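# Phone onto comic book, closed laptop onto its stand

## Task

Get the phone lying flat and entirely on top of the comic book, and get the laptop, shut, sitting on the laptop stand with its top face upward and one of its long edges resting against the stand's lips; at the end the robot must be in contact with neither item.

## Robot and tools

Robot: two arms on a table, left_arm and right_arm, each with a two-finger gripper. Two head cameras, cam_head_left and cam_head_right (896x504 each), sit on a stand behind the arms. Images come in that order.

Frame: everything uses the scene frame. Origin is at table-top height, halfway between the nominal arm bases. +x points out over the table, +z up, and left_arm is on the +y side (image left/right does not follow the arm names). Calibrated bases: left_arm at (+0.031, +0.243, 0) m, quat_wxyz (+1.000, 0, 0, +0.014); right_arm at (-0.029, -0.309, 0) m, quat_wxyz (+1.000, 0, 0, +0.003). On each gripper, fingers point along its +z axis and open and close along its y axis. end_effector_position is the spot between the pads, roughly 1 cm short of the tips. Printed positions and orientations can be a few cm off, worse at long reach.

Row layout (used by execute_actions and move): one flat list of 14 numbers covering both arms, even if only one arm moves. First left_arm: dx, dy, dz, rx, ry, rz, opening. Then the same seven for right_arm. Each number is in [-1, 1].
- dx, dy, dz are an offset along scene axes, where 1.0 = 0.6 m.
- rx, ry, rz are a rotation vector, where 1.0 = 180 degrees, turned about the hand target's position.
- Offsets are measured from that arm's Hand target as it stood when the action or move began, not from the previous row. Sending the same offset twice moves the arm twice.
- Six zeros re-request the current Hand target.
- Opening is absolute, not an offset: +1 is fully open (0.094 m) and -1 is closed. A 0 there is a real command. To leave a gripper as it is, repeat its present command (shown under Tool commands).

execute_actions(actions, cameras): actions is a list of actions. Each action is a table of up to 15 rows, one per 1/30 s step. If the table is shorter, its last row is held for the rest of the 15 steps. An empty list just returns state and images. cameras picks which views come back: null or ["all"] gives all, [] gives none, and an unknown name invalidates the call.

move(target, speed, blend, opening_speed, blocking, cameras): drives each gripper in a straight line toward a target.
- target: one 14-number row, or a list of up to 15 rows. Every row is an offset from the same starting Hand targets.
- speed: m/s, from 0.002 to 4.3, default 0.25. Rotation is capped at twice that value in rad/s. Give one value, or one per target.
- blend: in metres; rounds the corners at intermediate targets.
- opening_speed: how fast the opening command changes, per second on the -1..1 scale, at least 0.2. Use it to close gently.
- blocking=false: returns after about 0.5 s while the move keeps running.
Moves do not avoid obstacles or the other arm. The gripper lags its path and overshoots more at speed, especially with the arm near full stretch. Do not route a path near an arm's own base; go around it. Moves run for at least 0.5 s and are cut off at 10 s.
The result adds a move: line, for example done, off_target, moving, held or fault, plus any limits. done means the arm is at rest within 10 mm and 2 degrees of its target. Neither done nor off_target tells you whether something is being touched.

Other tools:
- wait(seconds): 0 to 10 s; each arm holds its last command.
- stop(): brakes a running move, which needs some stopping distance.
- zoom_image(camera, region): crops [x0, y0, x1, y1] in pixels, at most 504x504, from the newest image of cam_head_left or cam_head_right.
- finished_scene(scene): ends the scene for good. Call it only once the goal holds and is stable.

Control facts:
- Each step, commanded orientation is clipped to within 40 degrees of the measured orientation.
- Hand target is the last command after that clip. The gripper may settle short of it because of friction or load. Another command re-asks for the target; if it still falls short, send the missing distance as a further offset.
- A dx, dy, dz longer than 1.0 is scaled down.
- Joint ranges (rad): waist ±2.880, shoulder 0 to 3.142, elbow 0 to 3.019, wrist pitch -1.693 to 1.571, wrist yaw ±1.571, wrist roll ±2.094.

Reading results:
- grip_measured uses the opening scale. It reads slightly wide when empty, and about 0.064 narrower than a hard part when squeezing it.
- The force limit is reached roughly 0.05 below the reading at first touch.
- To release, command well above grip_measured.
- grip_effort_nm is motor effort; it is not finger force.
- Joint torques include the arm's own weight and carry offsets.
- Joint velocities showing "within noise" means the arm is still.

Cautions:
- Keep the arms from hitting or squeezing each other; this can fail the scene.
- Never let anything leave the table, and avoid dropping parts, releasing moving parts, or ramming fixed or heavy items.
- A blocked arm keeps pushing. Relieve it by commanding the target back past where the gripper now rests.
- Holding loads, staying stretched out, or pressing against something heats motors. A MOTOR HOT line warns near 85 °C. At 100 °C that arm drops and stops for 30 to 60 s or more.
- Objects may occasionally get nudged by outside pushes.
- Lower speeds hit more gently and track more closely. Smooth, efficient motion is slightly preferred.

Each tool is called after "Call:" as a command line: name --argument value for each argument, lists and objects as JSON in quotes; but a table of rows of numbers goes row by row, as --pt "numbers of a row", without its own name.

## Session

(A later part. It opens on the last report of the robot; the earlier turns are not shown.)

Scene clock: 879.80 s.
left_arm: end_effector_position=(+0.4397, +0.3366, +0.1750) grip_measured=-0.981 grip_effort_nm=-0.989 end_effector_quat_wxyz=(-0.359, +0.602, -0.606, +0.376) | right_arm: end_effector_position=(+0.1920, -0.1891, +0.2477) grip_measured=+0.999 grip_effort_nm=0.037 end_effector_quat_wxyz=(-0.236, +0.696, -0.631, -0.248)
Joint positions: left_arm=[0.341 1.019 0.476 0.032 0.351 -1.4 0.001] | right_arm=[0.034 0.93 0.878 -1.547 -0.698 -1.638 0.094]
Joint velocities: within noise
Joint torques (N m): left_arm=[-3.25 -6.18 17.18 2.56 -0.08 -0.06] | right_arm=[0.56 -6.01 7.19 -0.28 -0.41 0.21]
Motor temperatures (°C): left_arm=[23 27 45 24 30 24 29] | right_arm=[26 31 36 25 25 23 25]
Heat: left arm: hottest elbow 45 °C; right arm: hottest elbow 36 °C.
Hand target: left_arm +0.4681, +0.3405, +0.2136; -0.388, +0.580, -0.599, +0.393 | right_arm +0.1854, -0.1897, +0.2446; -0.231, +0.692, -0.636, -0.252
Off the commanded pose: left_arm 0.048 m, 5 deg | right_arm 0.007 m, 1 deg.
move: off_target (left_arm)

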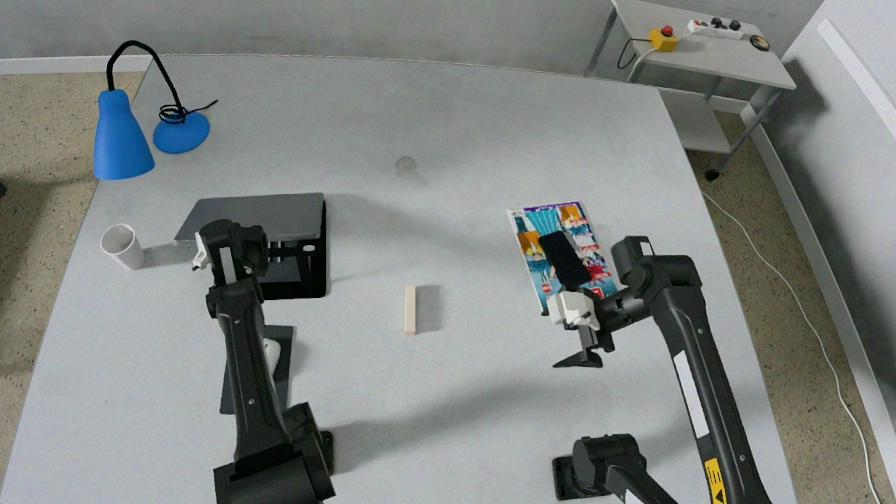

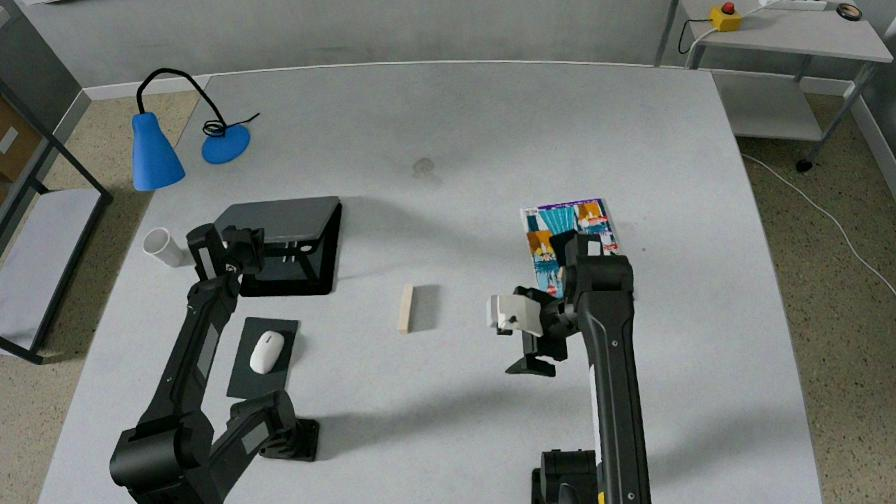

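Call:
move --pt "-0.09 0.0 0.01 0 0 0 -1 0 0 0 0 0 0 1" --pt "-0.09 0.0 -0.05 0 0 0 -1 0 0 0 0 0 0 1" --speed 0.08

Call:
zoom_image --camera "cam_head_left" --region '[160, 180, 340, 310]'

Call:
zoom_image --camera "cam_head_right" --region '[180, 180, 360, 310]'

Scene clock: 897.00 s.
left_arm: end_effector_position=(+0.4152, +0.3351, +0.1869) grip_measured=-0.981 grip_effort_nm=-0.989 end_effector_quat_wxyz=(-0.382, +0.580, -0.601, +0.396) | right_arm: end_effector_position=(+0.1920, -0.1891, +0.2477) grip_measured=+0.999 grip_effort_nm=0.037 end_effector_quat_wxyz=(-0.236, +0.696, -0.631, -0.248)
Joint positions: left_arm=[0.385 0.912 0.41 0.056 0.411 -1.383 0.001] | right_arm=[0.034 0.93 0.878 -1.547 -0.698 -1.638 0.094]
Joint velocities: within noise
Joint torques (N m): left_arm=[-0.32 -4.42 9.88 2.74 0.18 0.17] | right_arm=[0.44 -6.01 7.2 -0.27 -0.4 0.2]
Motor temperatures (°C): left_arm=[23 27 47 24 29 24 29] | right_arm=[26 31 36 25 25 23 25]
Heat: left arm: hottest elbow 47 °C; right arm: hottest elbow 36 °C.
Hand target: left_arm +0.4141, +0.3405, +0.1835; -0.387, +0.580, -0.599, +0.393 | right_arm +0.1854, -0.1897, +0.2446; -0.231, +0.692, -0.636, -0.252
Off the commanded pose: left_arm 0.006 m, 1 deg | right_arm 0.007 m, 1 deg.
move: done

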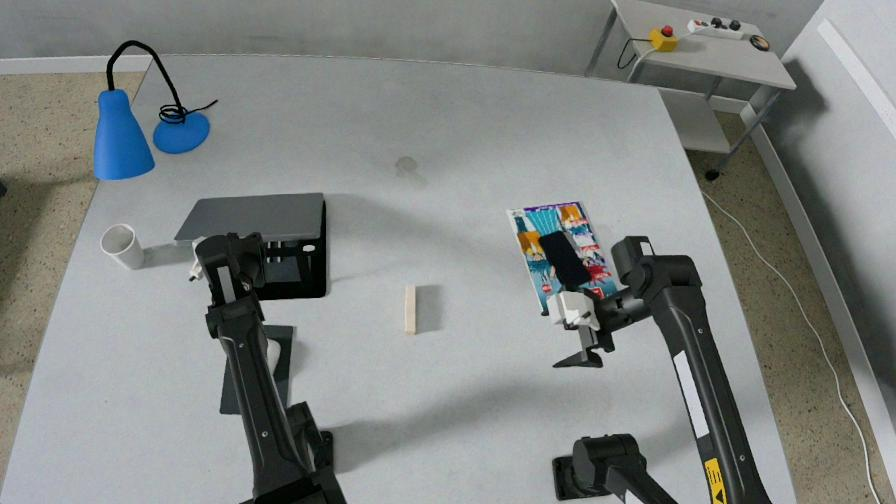

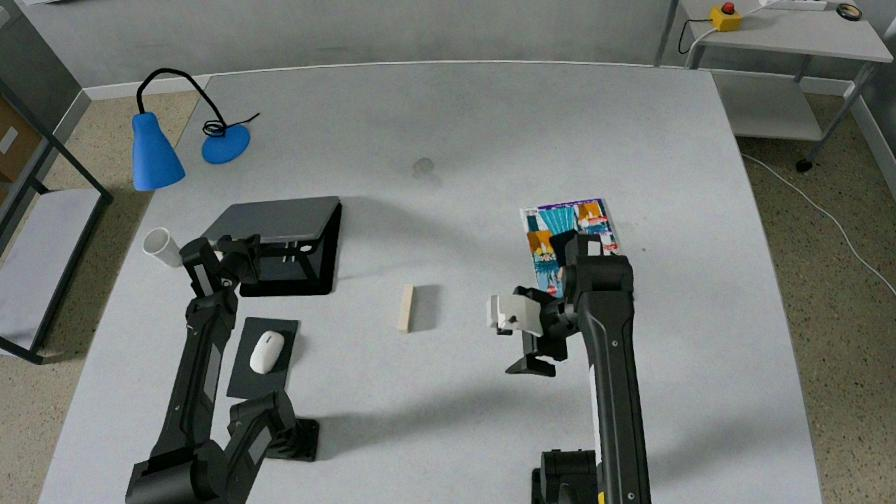

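Scaled by 2.800.

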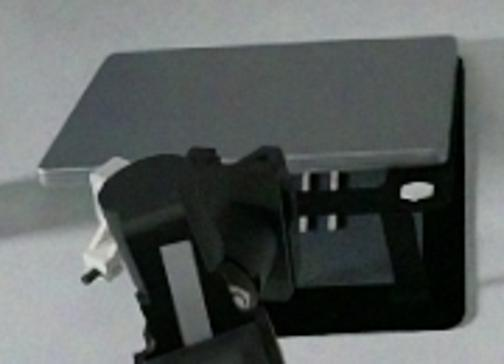

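Scaled by 2.800.

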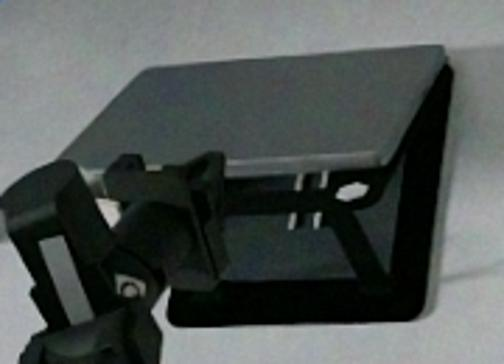

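Call:
move --pt "-0.04 0.0 -0.025 0 0.01 0 -1 0 0 0 0 0 0 1" --pt "-0.04 0.0 -0.055 0 0.01 0 -1 0 0 0 0 0 0 1" --speed 0.08

Call:
zoom_image --camera "cam_head_left" --region '[160, 180, 340, 310]'

Call:
zoom_image --camera "cam_head_right" --region '[180, 180, 360, 310]'

Scene clock: 900.97 s.
left_arm: end_effector_position=(+0.3920, +0.3358, +0.1549) grip_measured=-0.981 grip_effort_nm=-0.989 end_effector_quat_wxyz=(-0.373, +0.585, -0.607, +0.387) | right_arm: end_effector_position=(+0.1920, -0.1891, +0.2477) grip_measured=+0.999 grip_effort_nm=0.042 end_effector_quat_wxyz=(-0.236, +0.696, -0.631, -0.248)
Joint positions: left_arm=[0.425 0.899 0.328 0.086 0.441 -1.35 0.001] | right_arm=[0.034 0.93 0.878 -1.547 -0.698 -1.638 0.094]
Joint velocities: within noise
Joint torques (N m): left_arm=[-0.97 -4.13 9.48 2.54 0.2 0.15] | right_arm=[0.5 -6.01 7.19 -0.27 -0.41 0.2]
Motor temperatures (°C): left_arm=[23 27 46 24 29 24 29] | right_arm=[26 31 36 25 25 23 25]
Heat: left arm: hottest elbow 46 °C; right arm: hottest elbow 36 °C.
Hand target: left_arm +0.3901, +0.3405, +0.1506; -0.378, +0.586, -0.605, +0.384 | right_arm +0.1854, -0.1897, +0.2446; -0.231, +0.692, -0.636, -0.252
Off the commanded pose: left_arm 0.007 m, 1 deg | right_arm 0.007 m, 1 deg.
move: done

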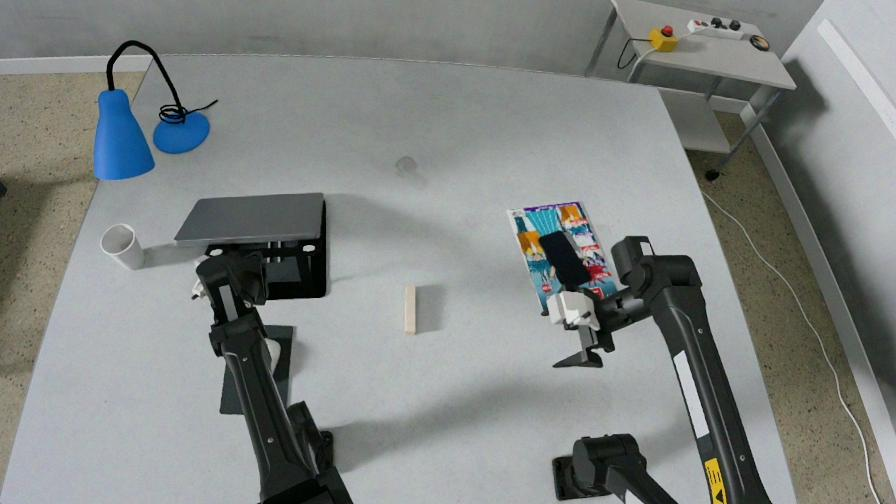

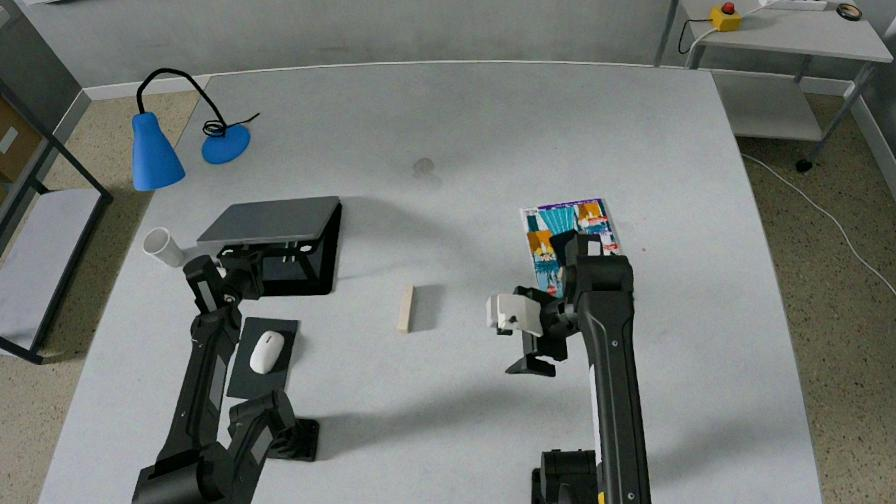

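Scaled by 2.800.

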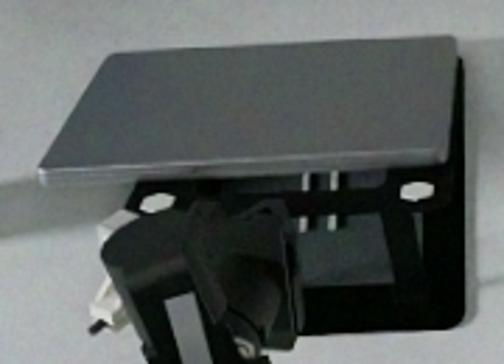

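Scaled by 2.800.

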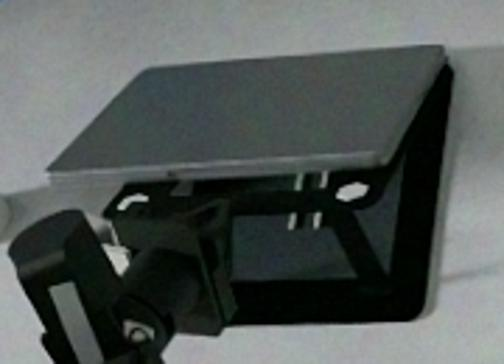

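Call:
move --target '[0.06, 0.0, 0.01, 0, 0, 0, -1, 0, 0, 0, 0, 0, 0, 1]' --speed 0.05

Call:
zoom_image --camera "cam_head_left" --region '[160, 180, 340, 310]'

Call:
zoom_image --camera "cam_head_right" --region '[180, 180, 360, 310]'

Scene clock: 904.83 s.
left_arm: end_effector_position=(+0.4117, +0.3400, +0.1478) grip_measured=-0.981 grip_effort_nm=-0.984 end_effector_quat_wxyz=(-0.376, +0.591, -0.603, +0.381) | right_arm: end_effector_position=(+0.1920, -0.1891, +0.2477) grip_measured=+0.999 grip_effort_nm=0.037 end_effector_quat_wxyz=(-0.236, +0.696, -0.631, -0.248)
Joint positions: left_arm=[0.394 0.998 0.355 0.162 0.395 -1.369 0.001] | right_arm=[0.034 0.93 0.878 -1.547 -0.698 -1.638 0.094]
Joint velocities: within noise
Joint torques (N m): left_arm=[-2.84 -3.66 13.48 1.96 -0.2 0.09] | right_arm=[0.5 -6.01 7.2 -0.25 -0.4 0.2]
Motor temperatures (°C): left_arm=[23 27 45 24 29 24 29] | right_arm=[26 31 36 25 25 23 25]
Heat: left arm: hottest elbow 45 °C; right arm: hottest elbow 36 °C.
Hand target: left_arm +0.4261, +0.3406, +0.1566; -0.378, +0.586, -0.605, +0.384 | right_arm +0.1854, -0.1897, +0.2446; -0.231, +0.692, -0.636, -0.252
Off the commanded pose: left_arm 0.017 m, 1 deg | right_arm 0.007 m, 1 deg.
move: off_target (left_arm)

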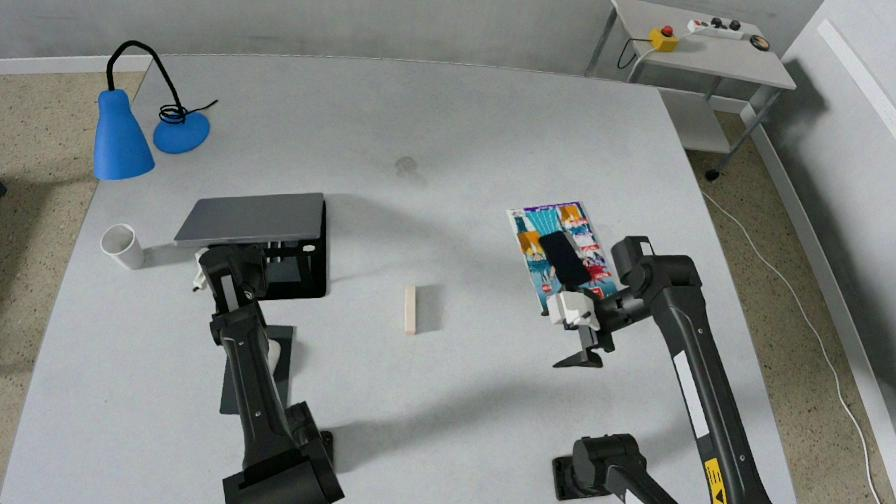

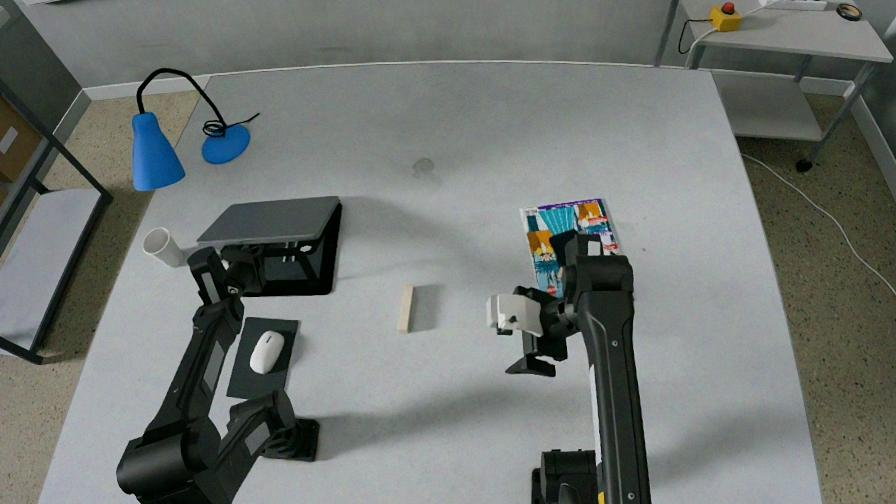

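Scaled by 2.800.

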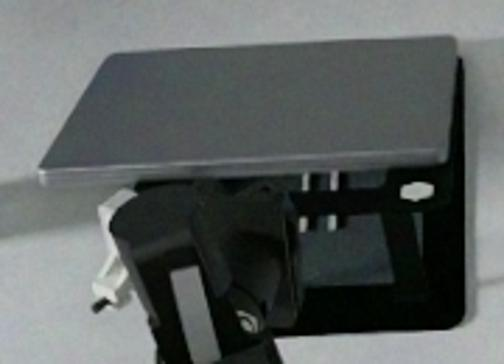

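Scaled by 2.800.

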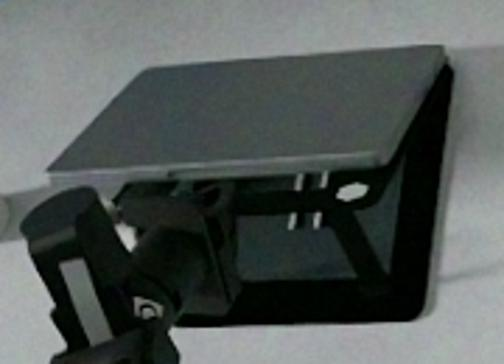

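Call:
move --target '[0.04, 0.0, 0.012, 0, 0, 0, -1, 0, 0, 0, 0, 0, 0, 1]' --speed 0.05

Call:
zoom_image --camera "cam_head_left" --region '[160, 180, 340, 310]'

Call:
zoom_image --camera "cam_head_right" --region '[180, 180, 360, 310]'

Scene clock: 907.57 s.
left_arm: end_effector_position=(+0.4291, +0.3385, +0.1444) grip_measured=-0.981 grip_effort_nm=-0.989 end_effector_quat_wxyz=(-0.365, +0.598, -0.607, +0.376) | right_arm: end_effector_position=(+0.1920, -0.1891, +0.2477) grip_measured=+0.999 grip_effort_nm=0.037 end_effector_quat_wxyz=(-0.236, +0.696, -0.631, -0.248)
Joint positions: left_arm=[0.36 1.063 0.398 0.162 0.364 -1.384 0.001] | right_arm=[0.034 0.93 0.878 -1.547 -0.698 -1.638 0.094]
Joint velocities: within noise
Joint torques (N m): left_arm=[-2.73 -4.78 14.58 2.14 -0.12 0.03] | right_arm=[0.44 -6.01 7.16 -0.29 -0.4 0.21]
Motor temperatures (°C): left_arm=[23 27 45 24 29 24 29] | right_arm=[26 31 36 25 25 23 25]
Heat: left arm: hottest elbow 45 °C; right arm: hottest elbow 36 °C.
Hand target: left_arm +0.4500, +0.3405, +0.1637; -0.378, +0.586, -0.605, +0.384 | right_arm +0.1854, -0.1897, +0.2446; -0.231, +0.692, -0.636, -0.252
Off the commanded pose: left_arm 0.029 m, 2 deg | right_arm 0.007 m, 1 deg.
move: off_target (left_arm)

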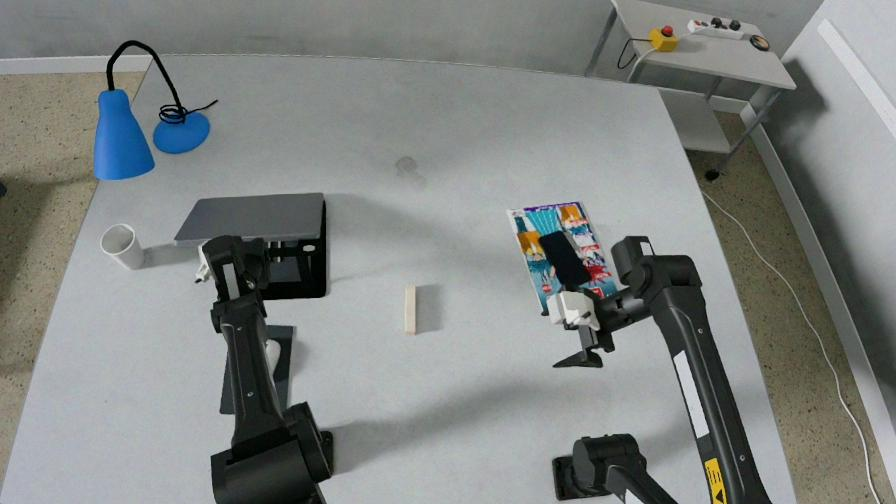

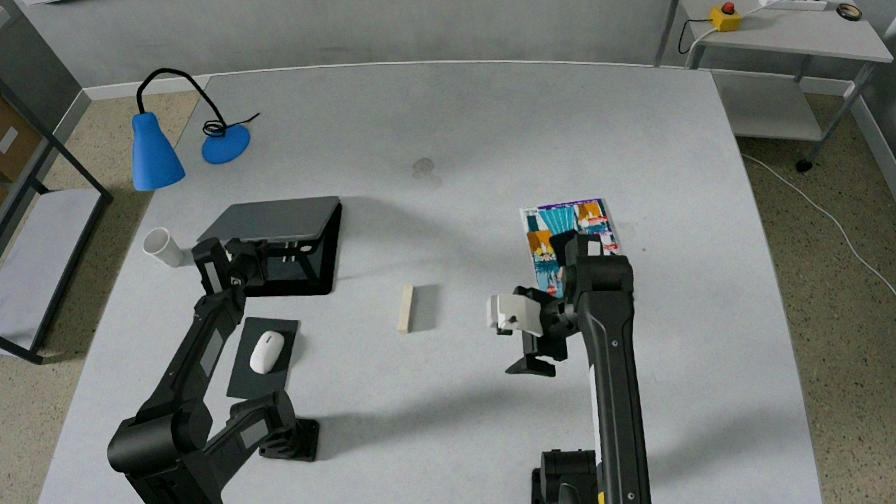

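Scaled by 2.800.

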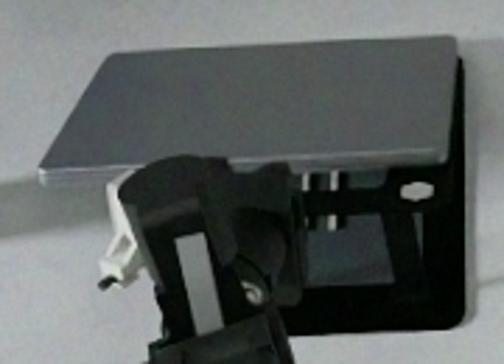

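Scaled by 2.800.

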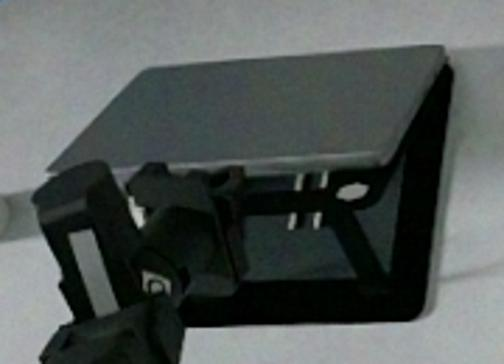

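Call:
move --target '[0.04, 0.0, 0.012, 0, 0, 0, -1, 0, 0, 0, 0, 0, 0, 1]' --speed 0.05

Call:
zoom_image --camera "cam_head_left" --region '[160, 180, 340, 310]'

Call:
zoom_image --camera "cam_head_right" --region '[180, 180, 360, 310]'

Scene clock: 923.10 s.
left_arm: end_effector_position=(+0.4474, +0.3373, +0.1420) grip_measured=-0.981 grip_effort_nm=-0.984 end_effector_quat_wxyz=(-0.357, +0.602, -0.610, +0.371) | right_arm: end_effector_position=(+0.1920, -0.1891, +0.2477) grip_measured=+0.999 grip_effort_nm=0.042 end_effector_quat_wxyz=(-0.236, +0.696, -0.631, -0.248)
Joint positions: left_arm=[0.331 1.126 0.444 0.162 0.337 -1.395 0.001] | right_arm=[0.034 0.93 0.878 -1.547 -0.698 -1.638 0.094]
Joint velocities: within noise
Joint torques (N m): left_arm=[-2.43 -5.77 15.75 1.96 -0.12 -0.02] | right_arm=[0.5 -6.12 7.17 -0.28 -0.41 0.21]
Motor temperatures (°C): left_arm=[23 27 46 24 29 24 29] | right_arm=[26 31 36 25 25 23 25]
Heat: left arm: hottest elbow 46 °C; right arm: hottest elbow 36 °C.
Hand target: left_arm +0.4741, +0.3404, +0.1711; -0.378, +0.586, -0.605, +0.384 | right_arm +0.1854, -0.1897, +0.2446; -0.231, +0.692, -0.636, -0.252
Off the commanded pose: left_arm 0.039 m, 3 deg | right_arm 0.007 m, 1 deg.
move: off_target (left_arm)

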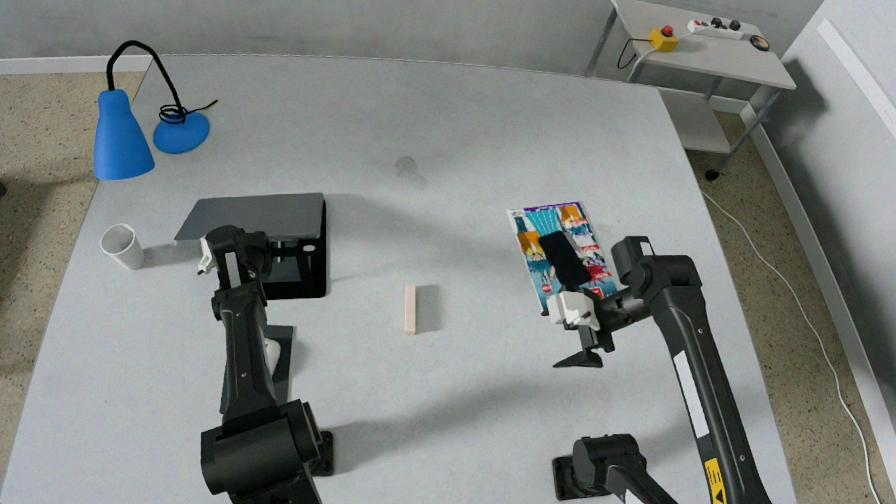

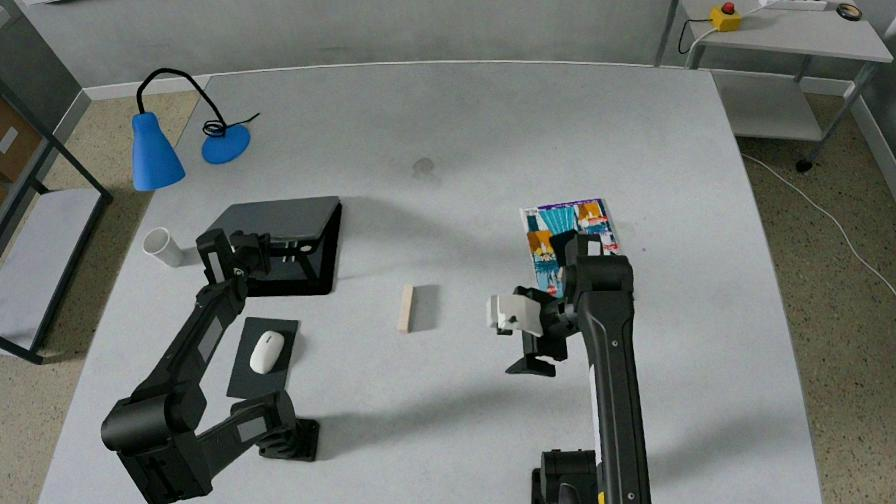

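Scaled by 2.800.

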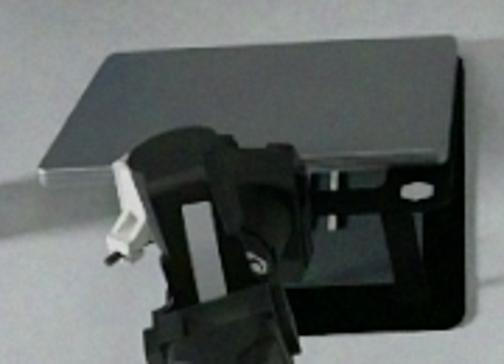

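Scaled by 2.800.

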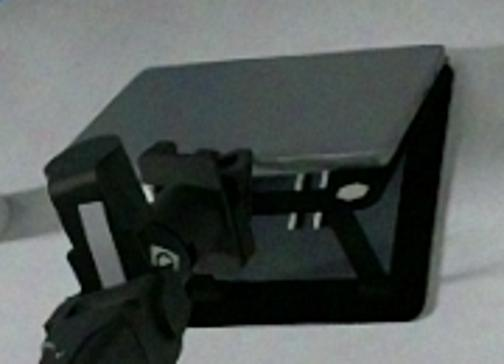

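Call:
move --pt "-0.04 0.0 -0.045 0 0 0 -1 0 0 0 0 0 0 1" --pt "-0.24 0.0 -0.045 0 0 0 -1 0 0 0 0 0 0 1" --speed 0.06

Call:
zoom_image --camera "cam_head_left" --region '[160, 180, 340, 310]'

Call:
zoom_image --camera "cam_head_right" --region '[180, 180, 360, 310]'

Scene clock: 930.17 s.
left_arm: end_effector_position=(+0.3347, +0.3385, +0.1475) grip_measured=-0.981 grip_effort_nm=-0.979 end_effector_quat_wxyz=(-0.377, +0.583, -0.606, +0.388) | right_arm: end_effector_position=(+0.1920, -0.1891, +0.2477) grip_measured=+0.999 grip_effort_nm=0.046 end_effector_quat_wxyz=(-0.236, +0.696, -0.631, -0.248)
Joint positions: left_arm=[0.58 0.671 0.23 -0.076 0.577 -1.265 0.001] | right_arm=[0.034 0.93 0.878 -1.547 -0.698 -1.638 0.094]
Joint velocities: within noise
Joint torques (N m): left_arm=[0.21 -3.19 10.13 1.44 0.29 0.14] | right_arm=[0.5 -6.07 7.19 -0.29 -0.41 0.21]
Motor temperatures (°C): left_arm=[23 27 46 24 29 24 29] | right_arm=[26 31 36 25 25 23 25]
Heat: left arm: hottest elbow 46 °C; right arm: hottest elbow 36 °C.
Hand target: left_arm +0.3301, +0.3405, +0.1440; -0.378, +0.586, -0.605, +0.384 | right_arm +0.1854, -0.1897, +0.2446; -0.231, +0.692, -0.636, -0.252
Off the commanded pose: left_arm 0.006 m, 1 deg | right_arm 0.007 m, 1 deg.
move: done

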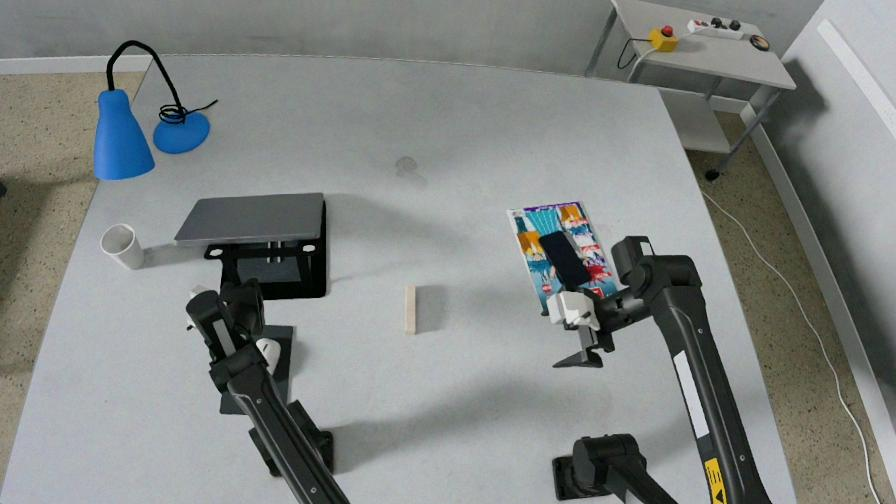

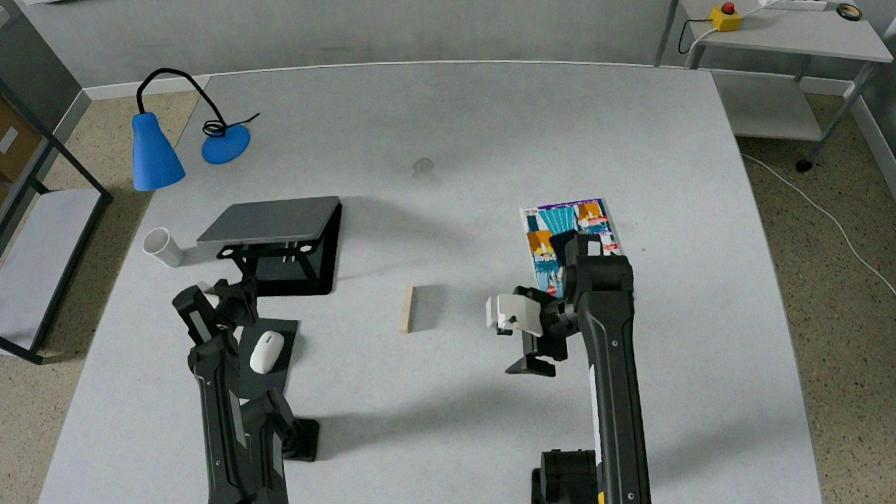

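Scaled by 2.800.

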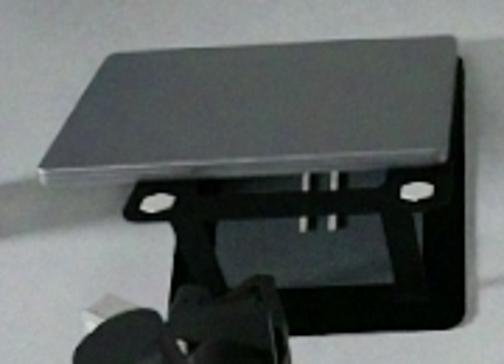

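Scaled by 2.800.

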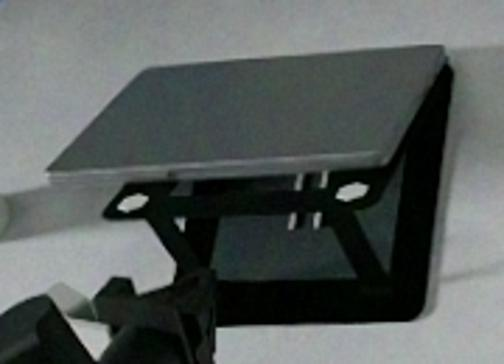

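Call:
move --target '[0.09, 0.0, -0.006, 0, 0, 0, -1, 0, 0, 0, 0, 0, 0, 1]' --speed 0.06

Call:
zoom_image --camera "cam_head_left" --region '[160, 180, 340, 310]'

Call:
zoom_image --camera "cam_head_right" --region '[180, 180, 360, 310]'

Scene clock: 952.70 s.
left_arm: end_effector_position=(+0.3610, +0.3341, +0.1127) grip_measured=-0.981 grip_effort_nm=-0.979 end_effector_quat_wxyz=(-0.354, +0.604, -0.608, +0.373) | right_arm: end_effector_position=(+0.1920, -0.1891, +0.2477) grip_measured=+0.999 grip_effort_nm=0.037 end_effector_quat_wxyz=(-0.236, +0.696, -0.631, -0.248)
Joint positions: left_arm=[0.471 0.89 0.23 0.107 0.462 -1.325 0.001] | right_arm=[0.034 0.93 0.878 -1.547 -0.698 -1.638 0.094]
Joint velocities: within noise
Joint torques (N m): left_arm=[-2.84 -3.08 14.9 2.41 -0.05 0] | right_arm=[0.5 -5.95 7.19 -0.28 -0.41 0.2]
Motor temperatures (°C): left_arm=[23 27 44 24 29 24 30] | right_arm=[26 31 36 25 25 23 25]
Heat: left arm: hottest elbow 44 °C; right arm: hottest elbow 36 °C.
Hand target: left_arm +0.3841, +0.3404, +0.1405; -0.378, +0.586, -0.605, +0.384 | right_arm +0.1854, -0.1897, +0.2446; -0.231, +0.692, -0.636, -0.252
Off the commanded pose: left_arm 0.037 m, 4 deg | right_arm 0.007 m, 1 deg.
move: off_target (left_arm)

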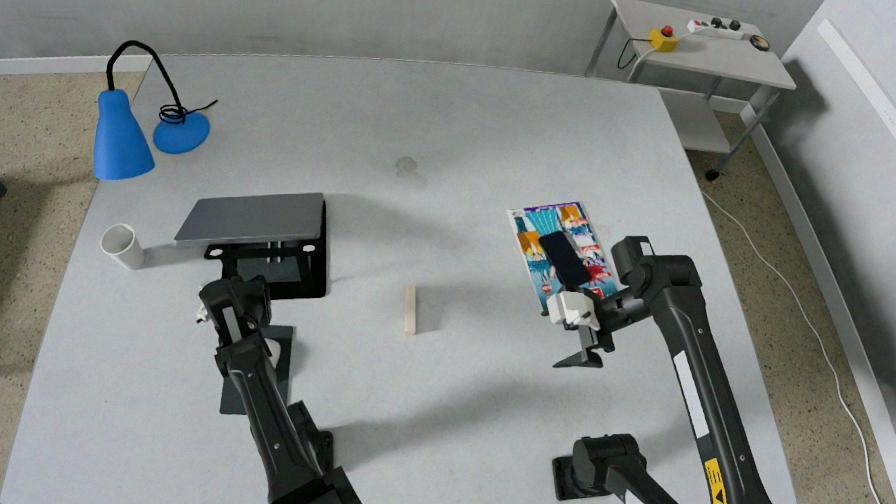

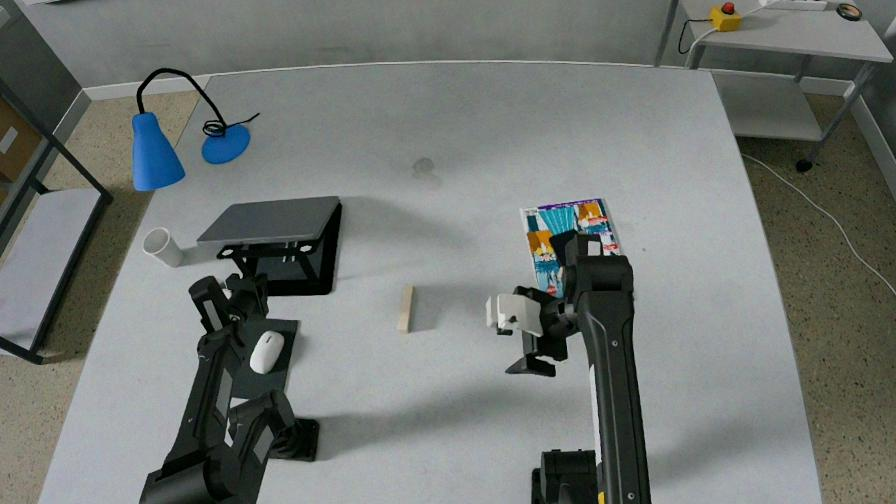

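Scaled by 2.800.

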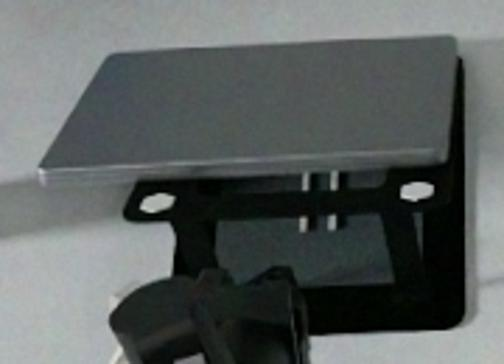

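Scaled by 2.800.

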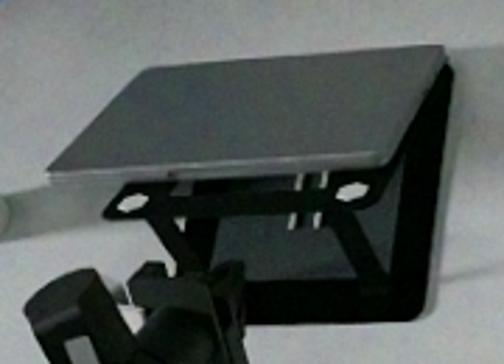

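Call:
move --pt "-0.06 0.0 0.10 0 0 0 -1 0 0 0 0 0 0 1" --pt "-0.04 0.0 0.008 0 0 0 -1 0 0 0 0 0 0 1" --speed 0.1

Call:
move --target '[0.07, 0.0, 0.0, 0, 0, 0, -1, 0, 0, 0, 0, 0, 0, 1]' --speed 0.06

Call:
zoom_image --camera "cam_head_left" --region '[160, 180, 340, 310]'

Call:
zoom_image --camera "cam_head_right" --region '[180, 180, 360, 310]'

Scene clock: 959.30 s.
left_arm: end_effector_position=(+0.3594, +0.3426, +0.1489) grip_measured=-0.981 grip_effort_nm=-0.984 end_effector_quat_wxyz=(-0.378, +0.588, -0.604, +0.383) | right_arm: end_effector_position=(+0.1920, -0.1891, +0.2477) grip_measured=+0.999 grip_effort_nm=0.046 end_effector_quat_wxyz=(-0.236, +0.696, -0.631, -0.248)
Joint positions: left_arm=[0.516 0.787 0.27 0.013 0.507 -1.304 0.001] | right_arm=[0.034 0.93 0.878 -1.547 -0.698 -1.638 0.094]
Joint velocities: within noise
Joint torques (N m): left_arm=[-2.02 -2.78 10.03 2.35 -0.02 0.07] | right_arm=[0.5 -5.95 7.2 -0.31 -0.42 0.21]
Motor temperatures (°C): left_arm=[23 27 44 24 29 24 30] | right_arm=[26 31 36 25 25 23 25]
Heat: left arm: hottest elbow 44 °C; right arm: hottest elbow 36 °C.
Hand target: left_arm +0.3601, +0.3405, +0.1454; -0.378, +0.586, -0.605, +0.384 | right_arm +0.1854, -0.1897, +0.2446; -0.231, +0.692, -0.636, -0.252
Off the commanded pose: left_arm 0.004 m, 0 deg | right_arm 0.007 m, 1 deg.
move: done

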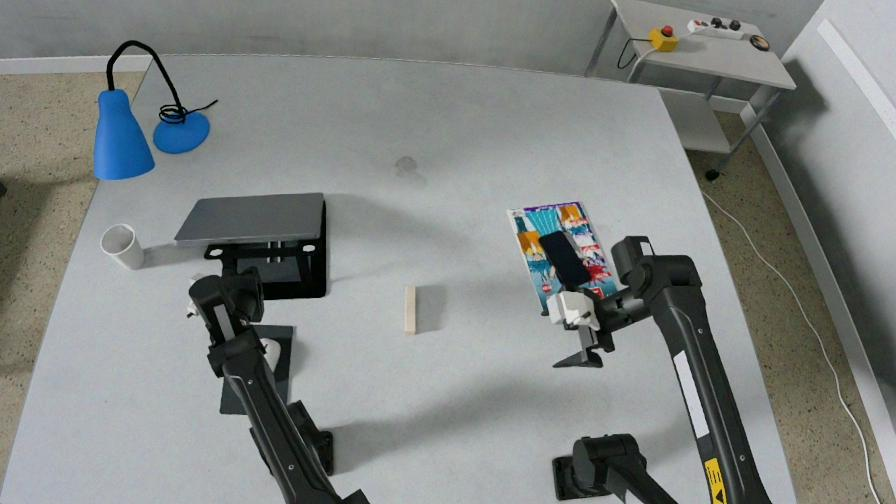

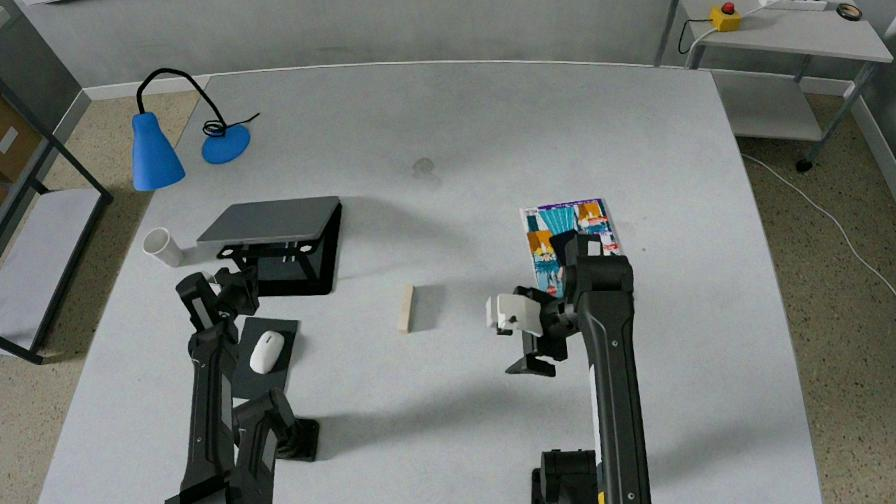

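Scene clock: 960.60 s.
left_arm: end_effector_position=(+0.3786, +0.3351, +0.1178) grip_measured=-0.981 grip_effort_nm=-0.979 end_effector_quat_wxyz=(-0.355, +0.604, -0.609, +0.372) | right_arm: end_effector_position=(+0.1920, -0.1891, +0.2477) grip_measured=+0.999 grip_effort_nm=0.037 end_effector_quat_wxyz=(-0.236, +0.696, -0.631, -0.248)
Joint positions: left_arm=[0.435 0.949 0.27 0.134 0.43 -1.344 0.001] | right_arm=[0.034 0.93 0.878 -1.547 -0.698 -1.638 0.094]
Joint velocities: within noise
Joint torques (N m): left_arm=[-3.43 -4.48 14.84 2.61 0 0.03] | right_arm=[0.5 -5.95 7.19 -0.28 -0.41 0.2]
Motor temperatures (°C): left_arm=[23 27 44 24 29 24 30] | right_arm=[26 31 36 25 25 23 25]
Heat: left arm: hottest elbow 44 °C; right arm: hottest elbow 36 °C.
Hand target: left_arm +0.4021, +0.3405, +0.1453; -0.378, +0.586, -0.605, +0.384 | right_arm +0.1854, -0.1897, +0.2446; -0.231, +0.692, -0.636, -0.252
Off the commanded pose: left_arm 0.037 m, 4 deg | right_arm 0.007 m, 1 deg.
move: off_target (left_arm)

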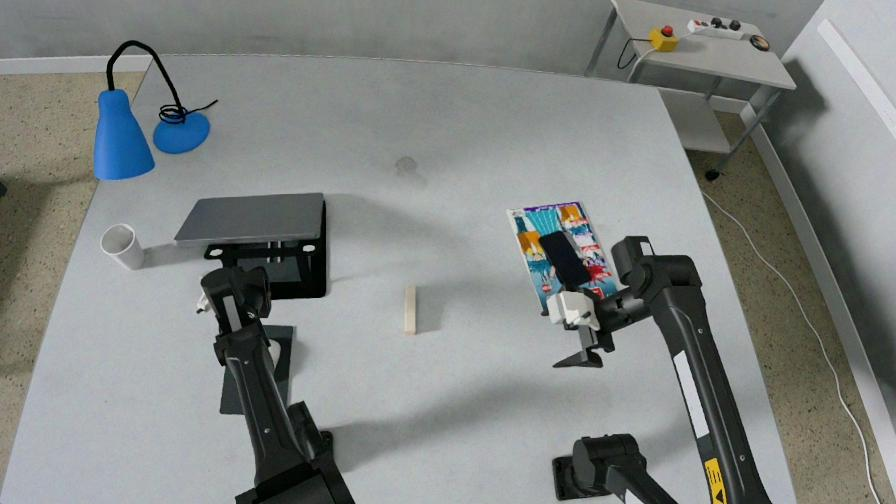

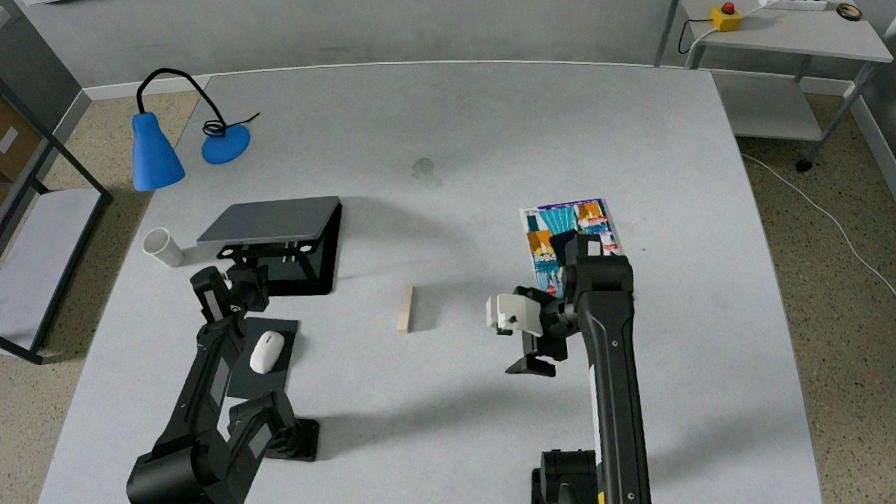

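Scaled by 2.800.

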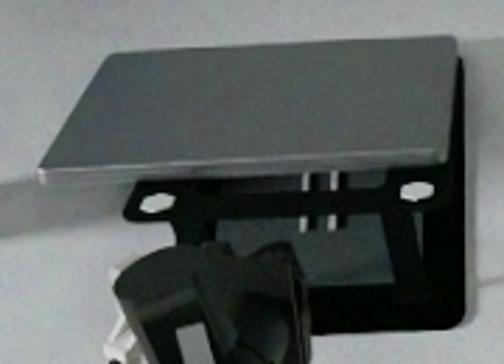

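Scaled by 2.800.

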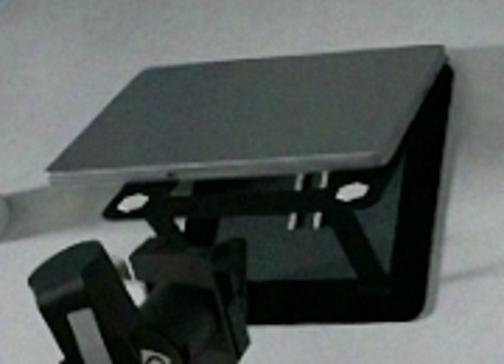

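Call:
move --pt "-0.04 0.0 0.0 0 0 0 -1 0 0 0 0 0 0 1" --pt "-0.04 0.0 0.055 0 0 0 -1 0 0 0 0 0 0 1" --speed 0.08 --cameras '[]'

Scene clock: 967.73 s.
left_arm: end_effector_position=(+0.3595, +0.3256, +0.1383) grip_measured=-0.981 grip_effort_nm=-0.979 end_effector_quat_wxyz=(-0.345, +0.603, -0.612, +0.378) | right_arm: end_effector_position=(+0.1920, -0.1891, +0.2477) grip_measured=+0.999 grip_effort_nm=0.042 end_effector_quat_wxyz=(-0.236, +0.696, -0.631, -0.248)
Joint positions: left_arm=[0.451 0.783 0.277 -0.054 0.463 -1.336 0.001] | right_arm=[0.034 0.93 0.878 -1.547 -0.698 -1.638 0.094]
Joint velocities: within noise
Joint torques (N m): left_arm=[0.21 -4.25 17.57 1.33 0.25 0.17] | right_arm=[0.38 -6.01 7.2 -0.31 -0.41 0.2]
Motor temperatures (°C): left_arm=[23 27 45 24 29 24 30] | right_arm=[26 31 36 25 25 23 25]
Heat: left arm: hottest elbow 45 °C; right arm: hottest elbow 36 °C.
Hand target: left_arm +0.3781, +0.3405, +0.1782; -0.378, +0.586, -0.605, +0.384 | right_arm +0.1854, -0.1897, +0.2446; -0.231, +0.692, -0.636, -0.252
Off the commanded pose: left_arm 0.047 m, 4 deg | right_arm 0.007 m, 1 deg.
move: off_target (left_arm)
No camera images: "cameras" was empty.

Good: z = 0.138, elbow loaded. Advance level.

Call:
move --target '[0.05, 0.01, 0.004, 0, 0, 0, -1, 0, 0, 0, 0, 0, 0, 1]' --speed 0.05

Call:
zoom_image --camera "cam_head_left" --region '[160, 180, 340, 310]'

Call:
zoom_image --camera "cam_head_right" --region '[180, 180, 360, 310]'

Scene clock: 972.63 s.
left_arm: end_effector_position=(+0.3803, +0.3389, +0.1430) grip_measured=-0.981 grip_effort_nm=-0.974 end_effector_quat_wxyz=(-0.348, +0.608, -0.610, +0.371) | right_arm: end_effector_position=(+0.1920, -0.1891, +0.2477) grip_measured=+0.999 grip_effort_nm=0.046 end_effector_quat_wxyz=(-0.236, +0.696, -0.631, -0.248)
Joint positions: left_arm=[0.447 0.881 0.333 -0.015 0.441 -1.338 0.001] | right_arm=[0.034 0.93 0.878 -1.547 -0.698 -1.638 0.094]
Joint velocities: within noise
Joint torques (N m): left_arm=[-2.14 -3.31 17.09 2.55 -0.05 0.01] | right_arm=[0.38 -6.01 7.21 -0.28 -0.41 0.2]
Motor temperatures (°C): left_arm=[23 27 45 24 29 24 30] | right_arm=[26 31 36 25 25 23 25]
Heat: left arm: hottest elbow 45 °C; right arm: hottest elbow 36 °C.
Hand target: left_arm +0.4081, +0.3464, +0.1807; -0.378, +0.586, -0.605, +0.384 | right_arm +0.1854, -0.1897, +0.2446; -0.231, +0.692, -0.636, -0.252
Off the commanded pose: left_arm 0.047 m, 5 deg | right_arm 0.007 m, 1 deg.
move: off_target (left_arm)

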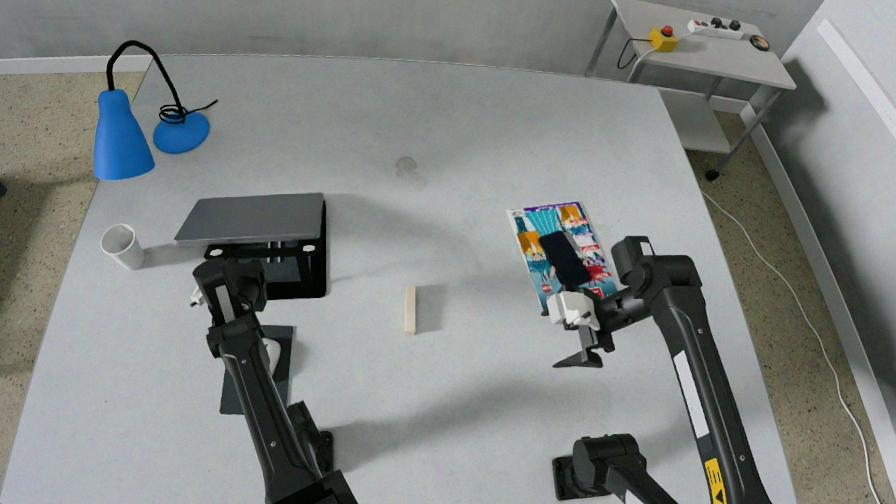

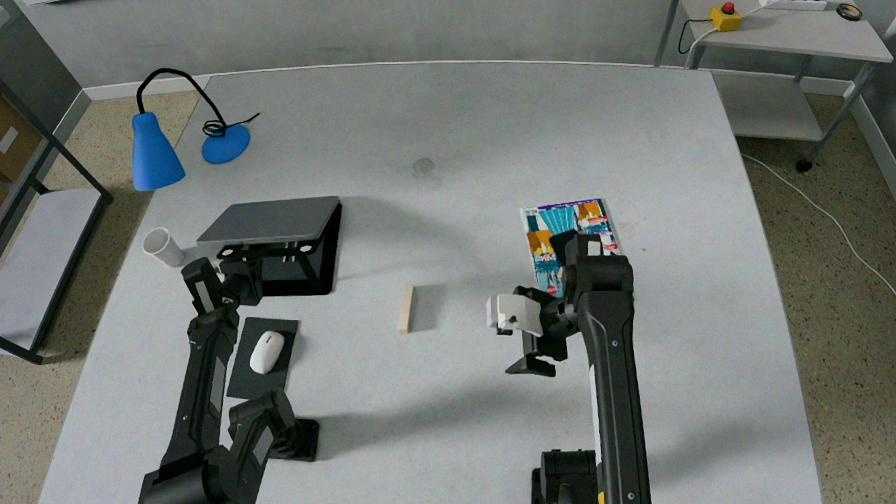

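Scaled by 2.800.

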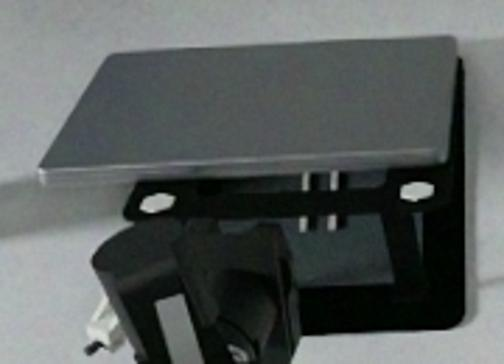

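Scaled by 2.800.

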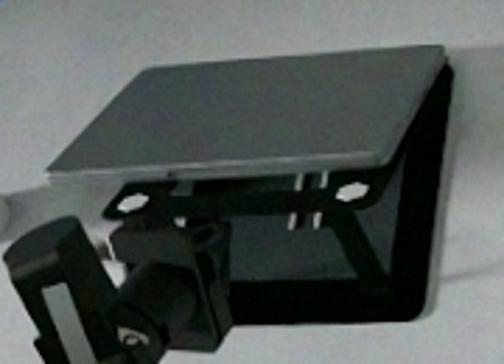

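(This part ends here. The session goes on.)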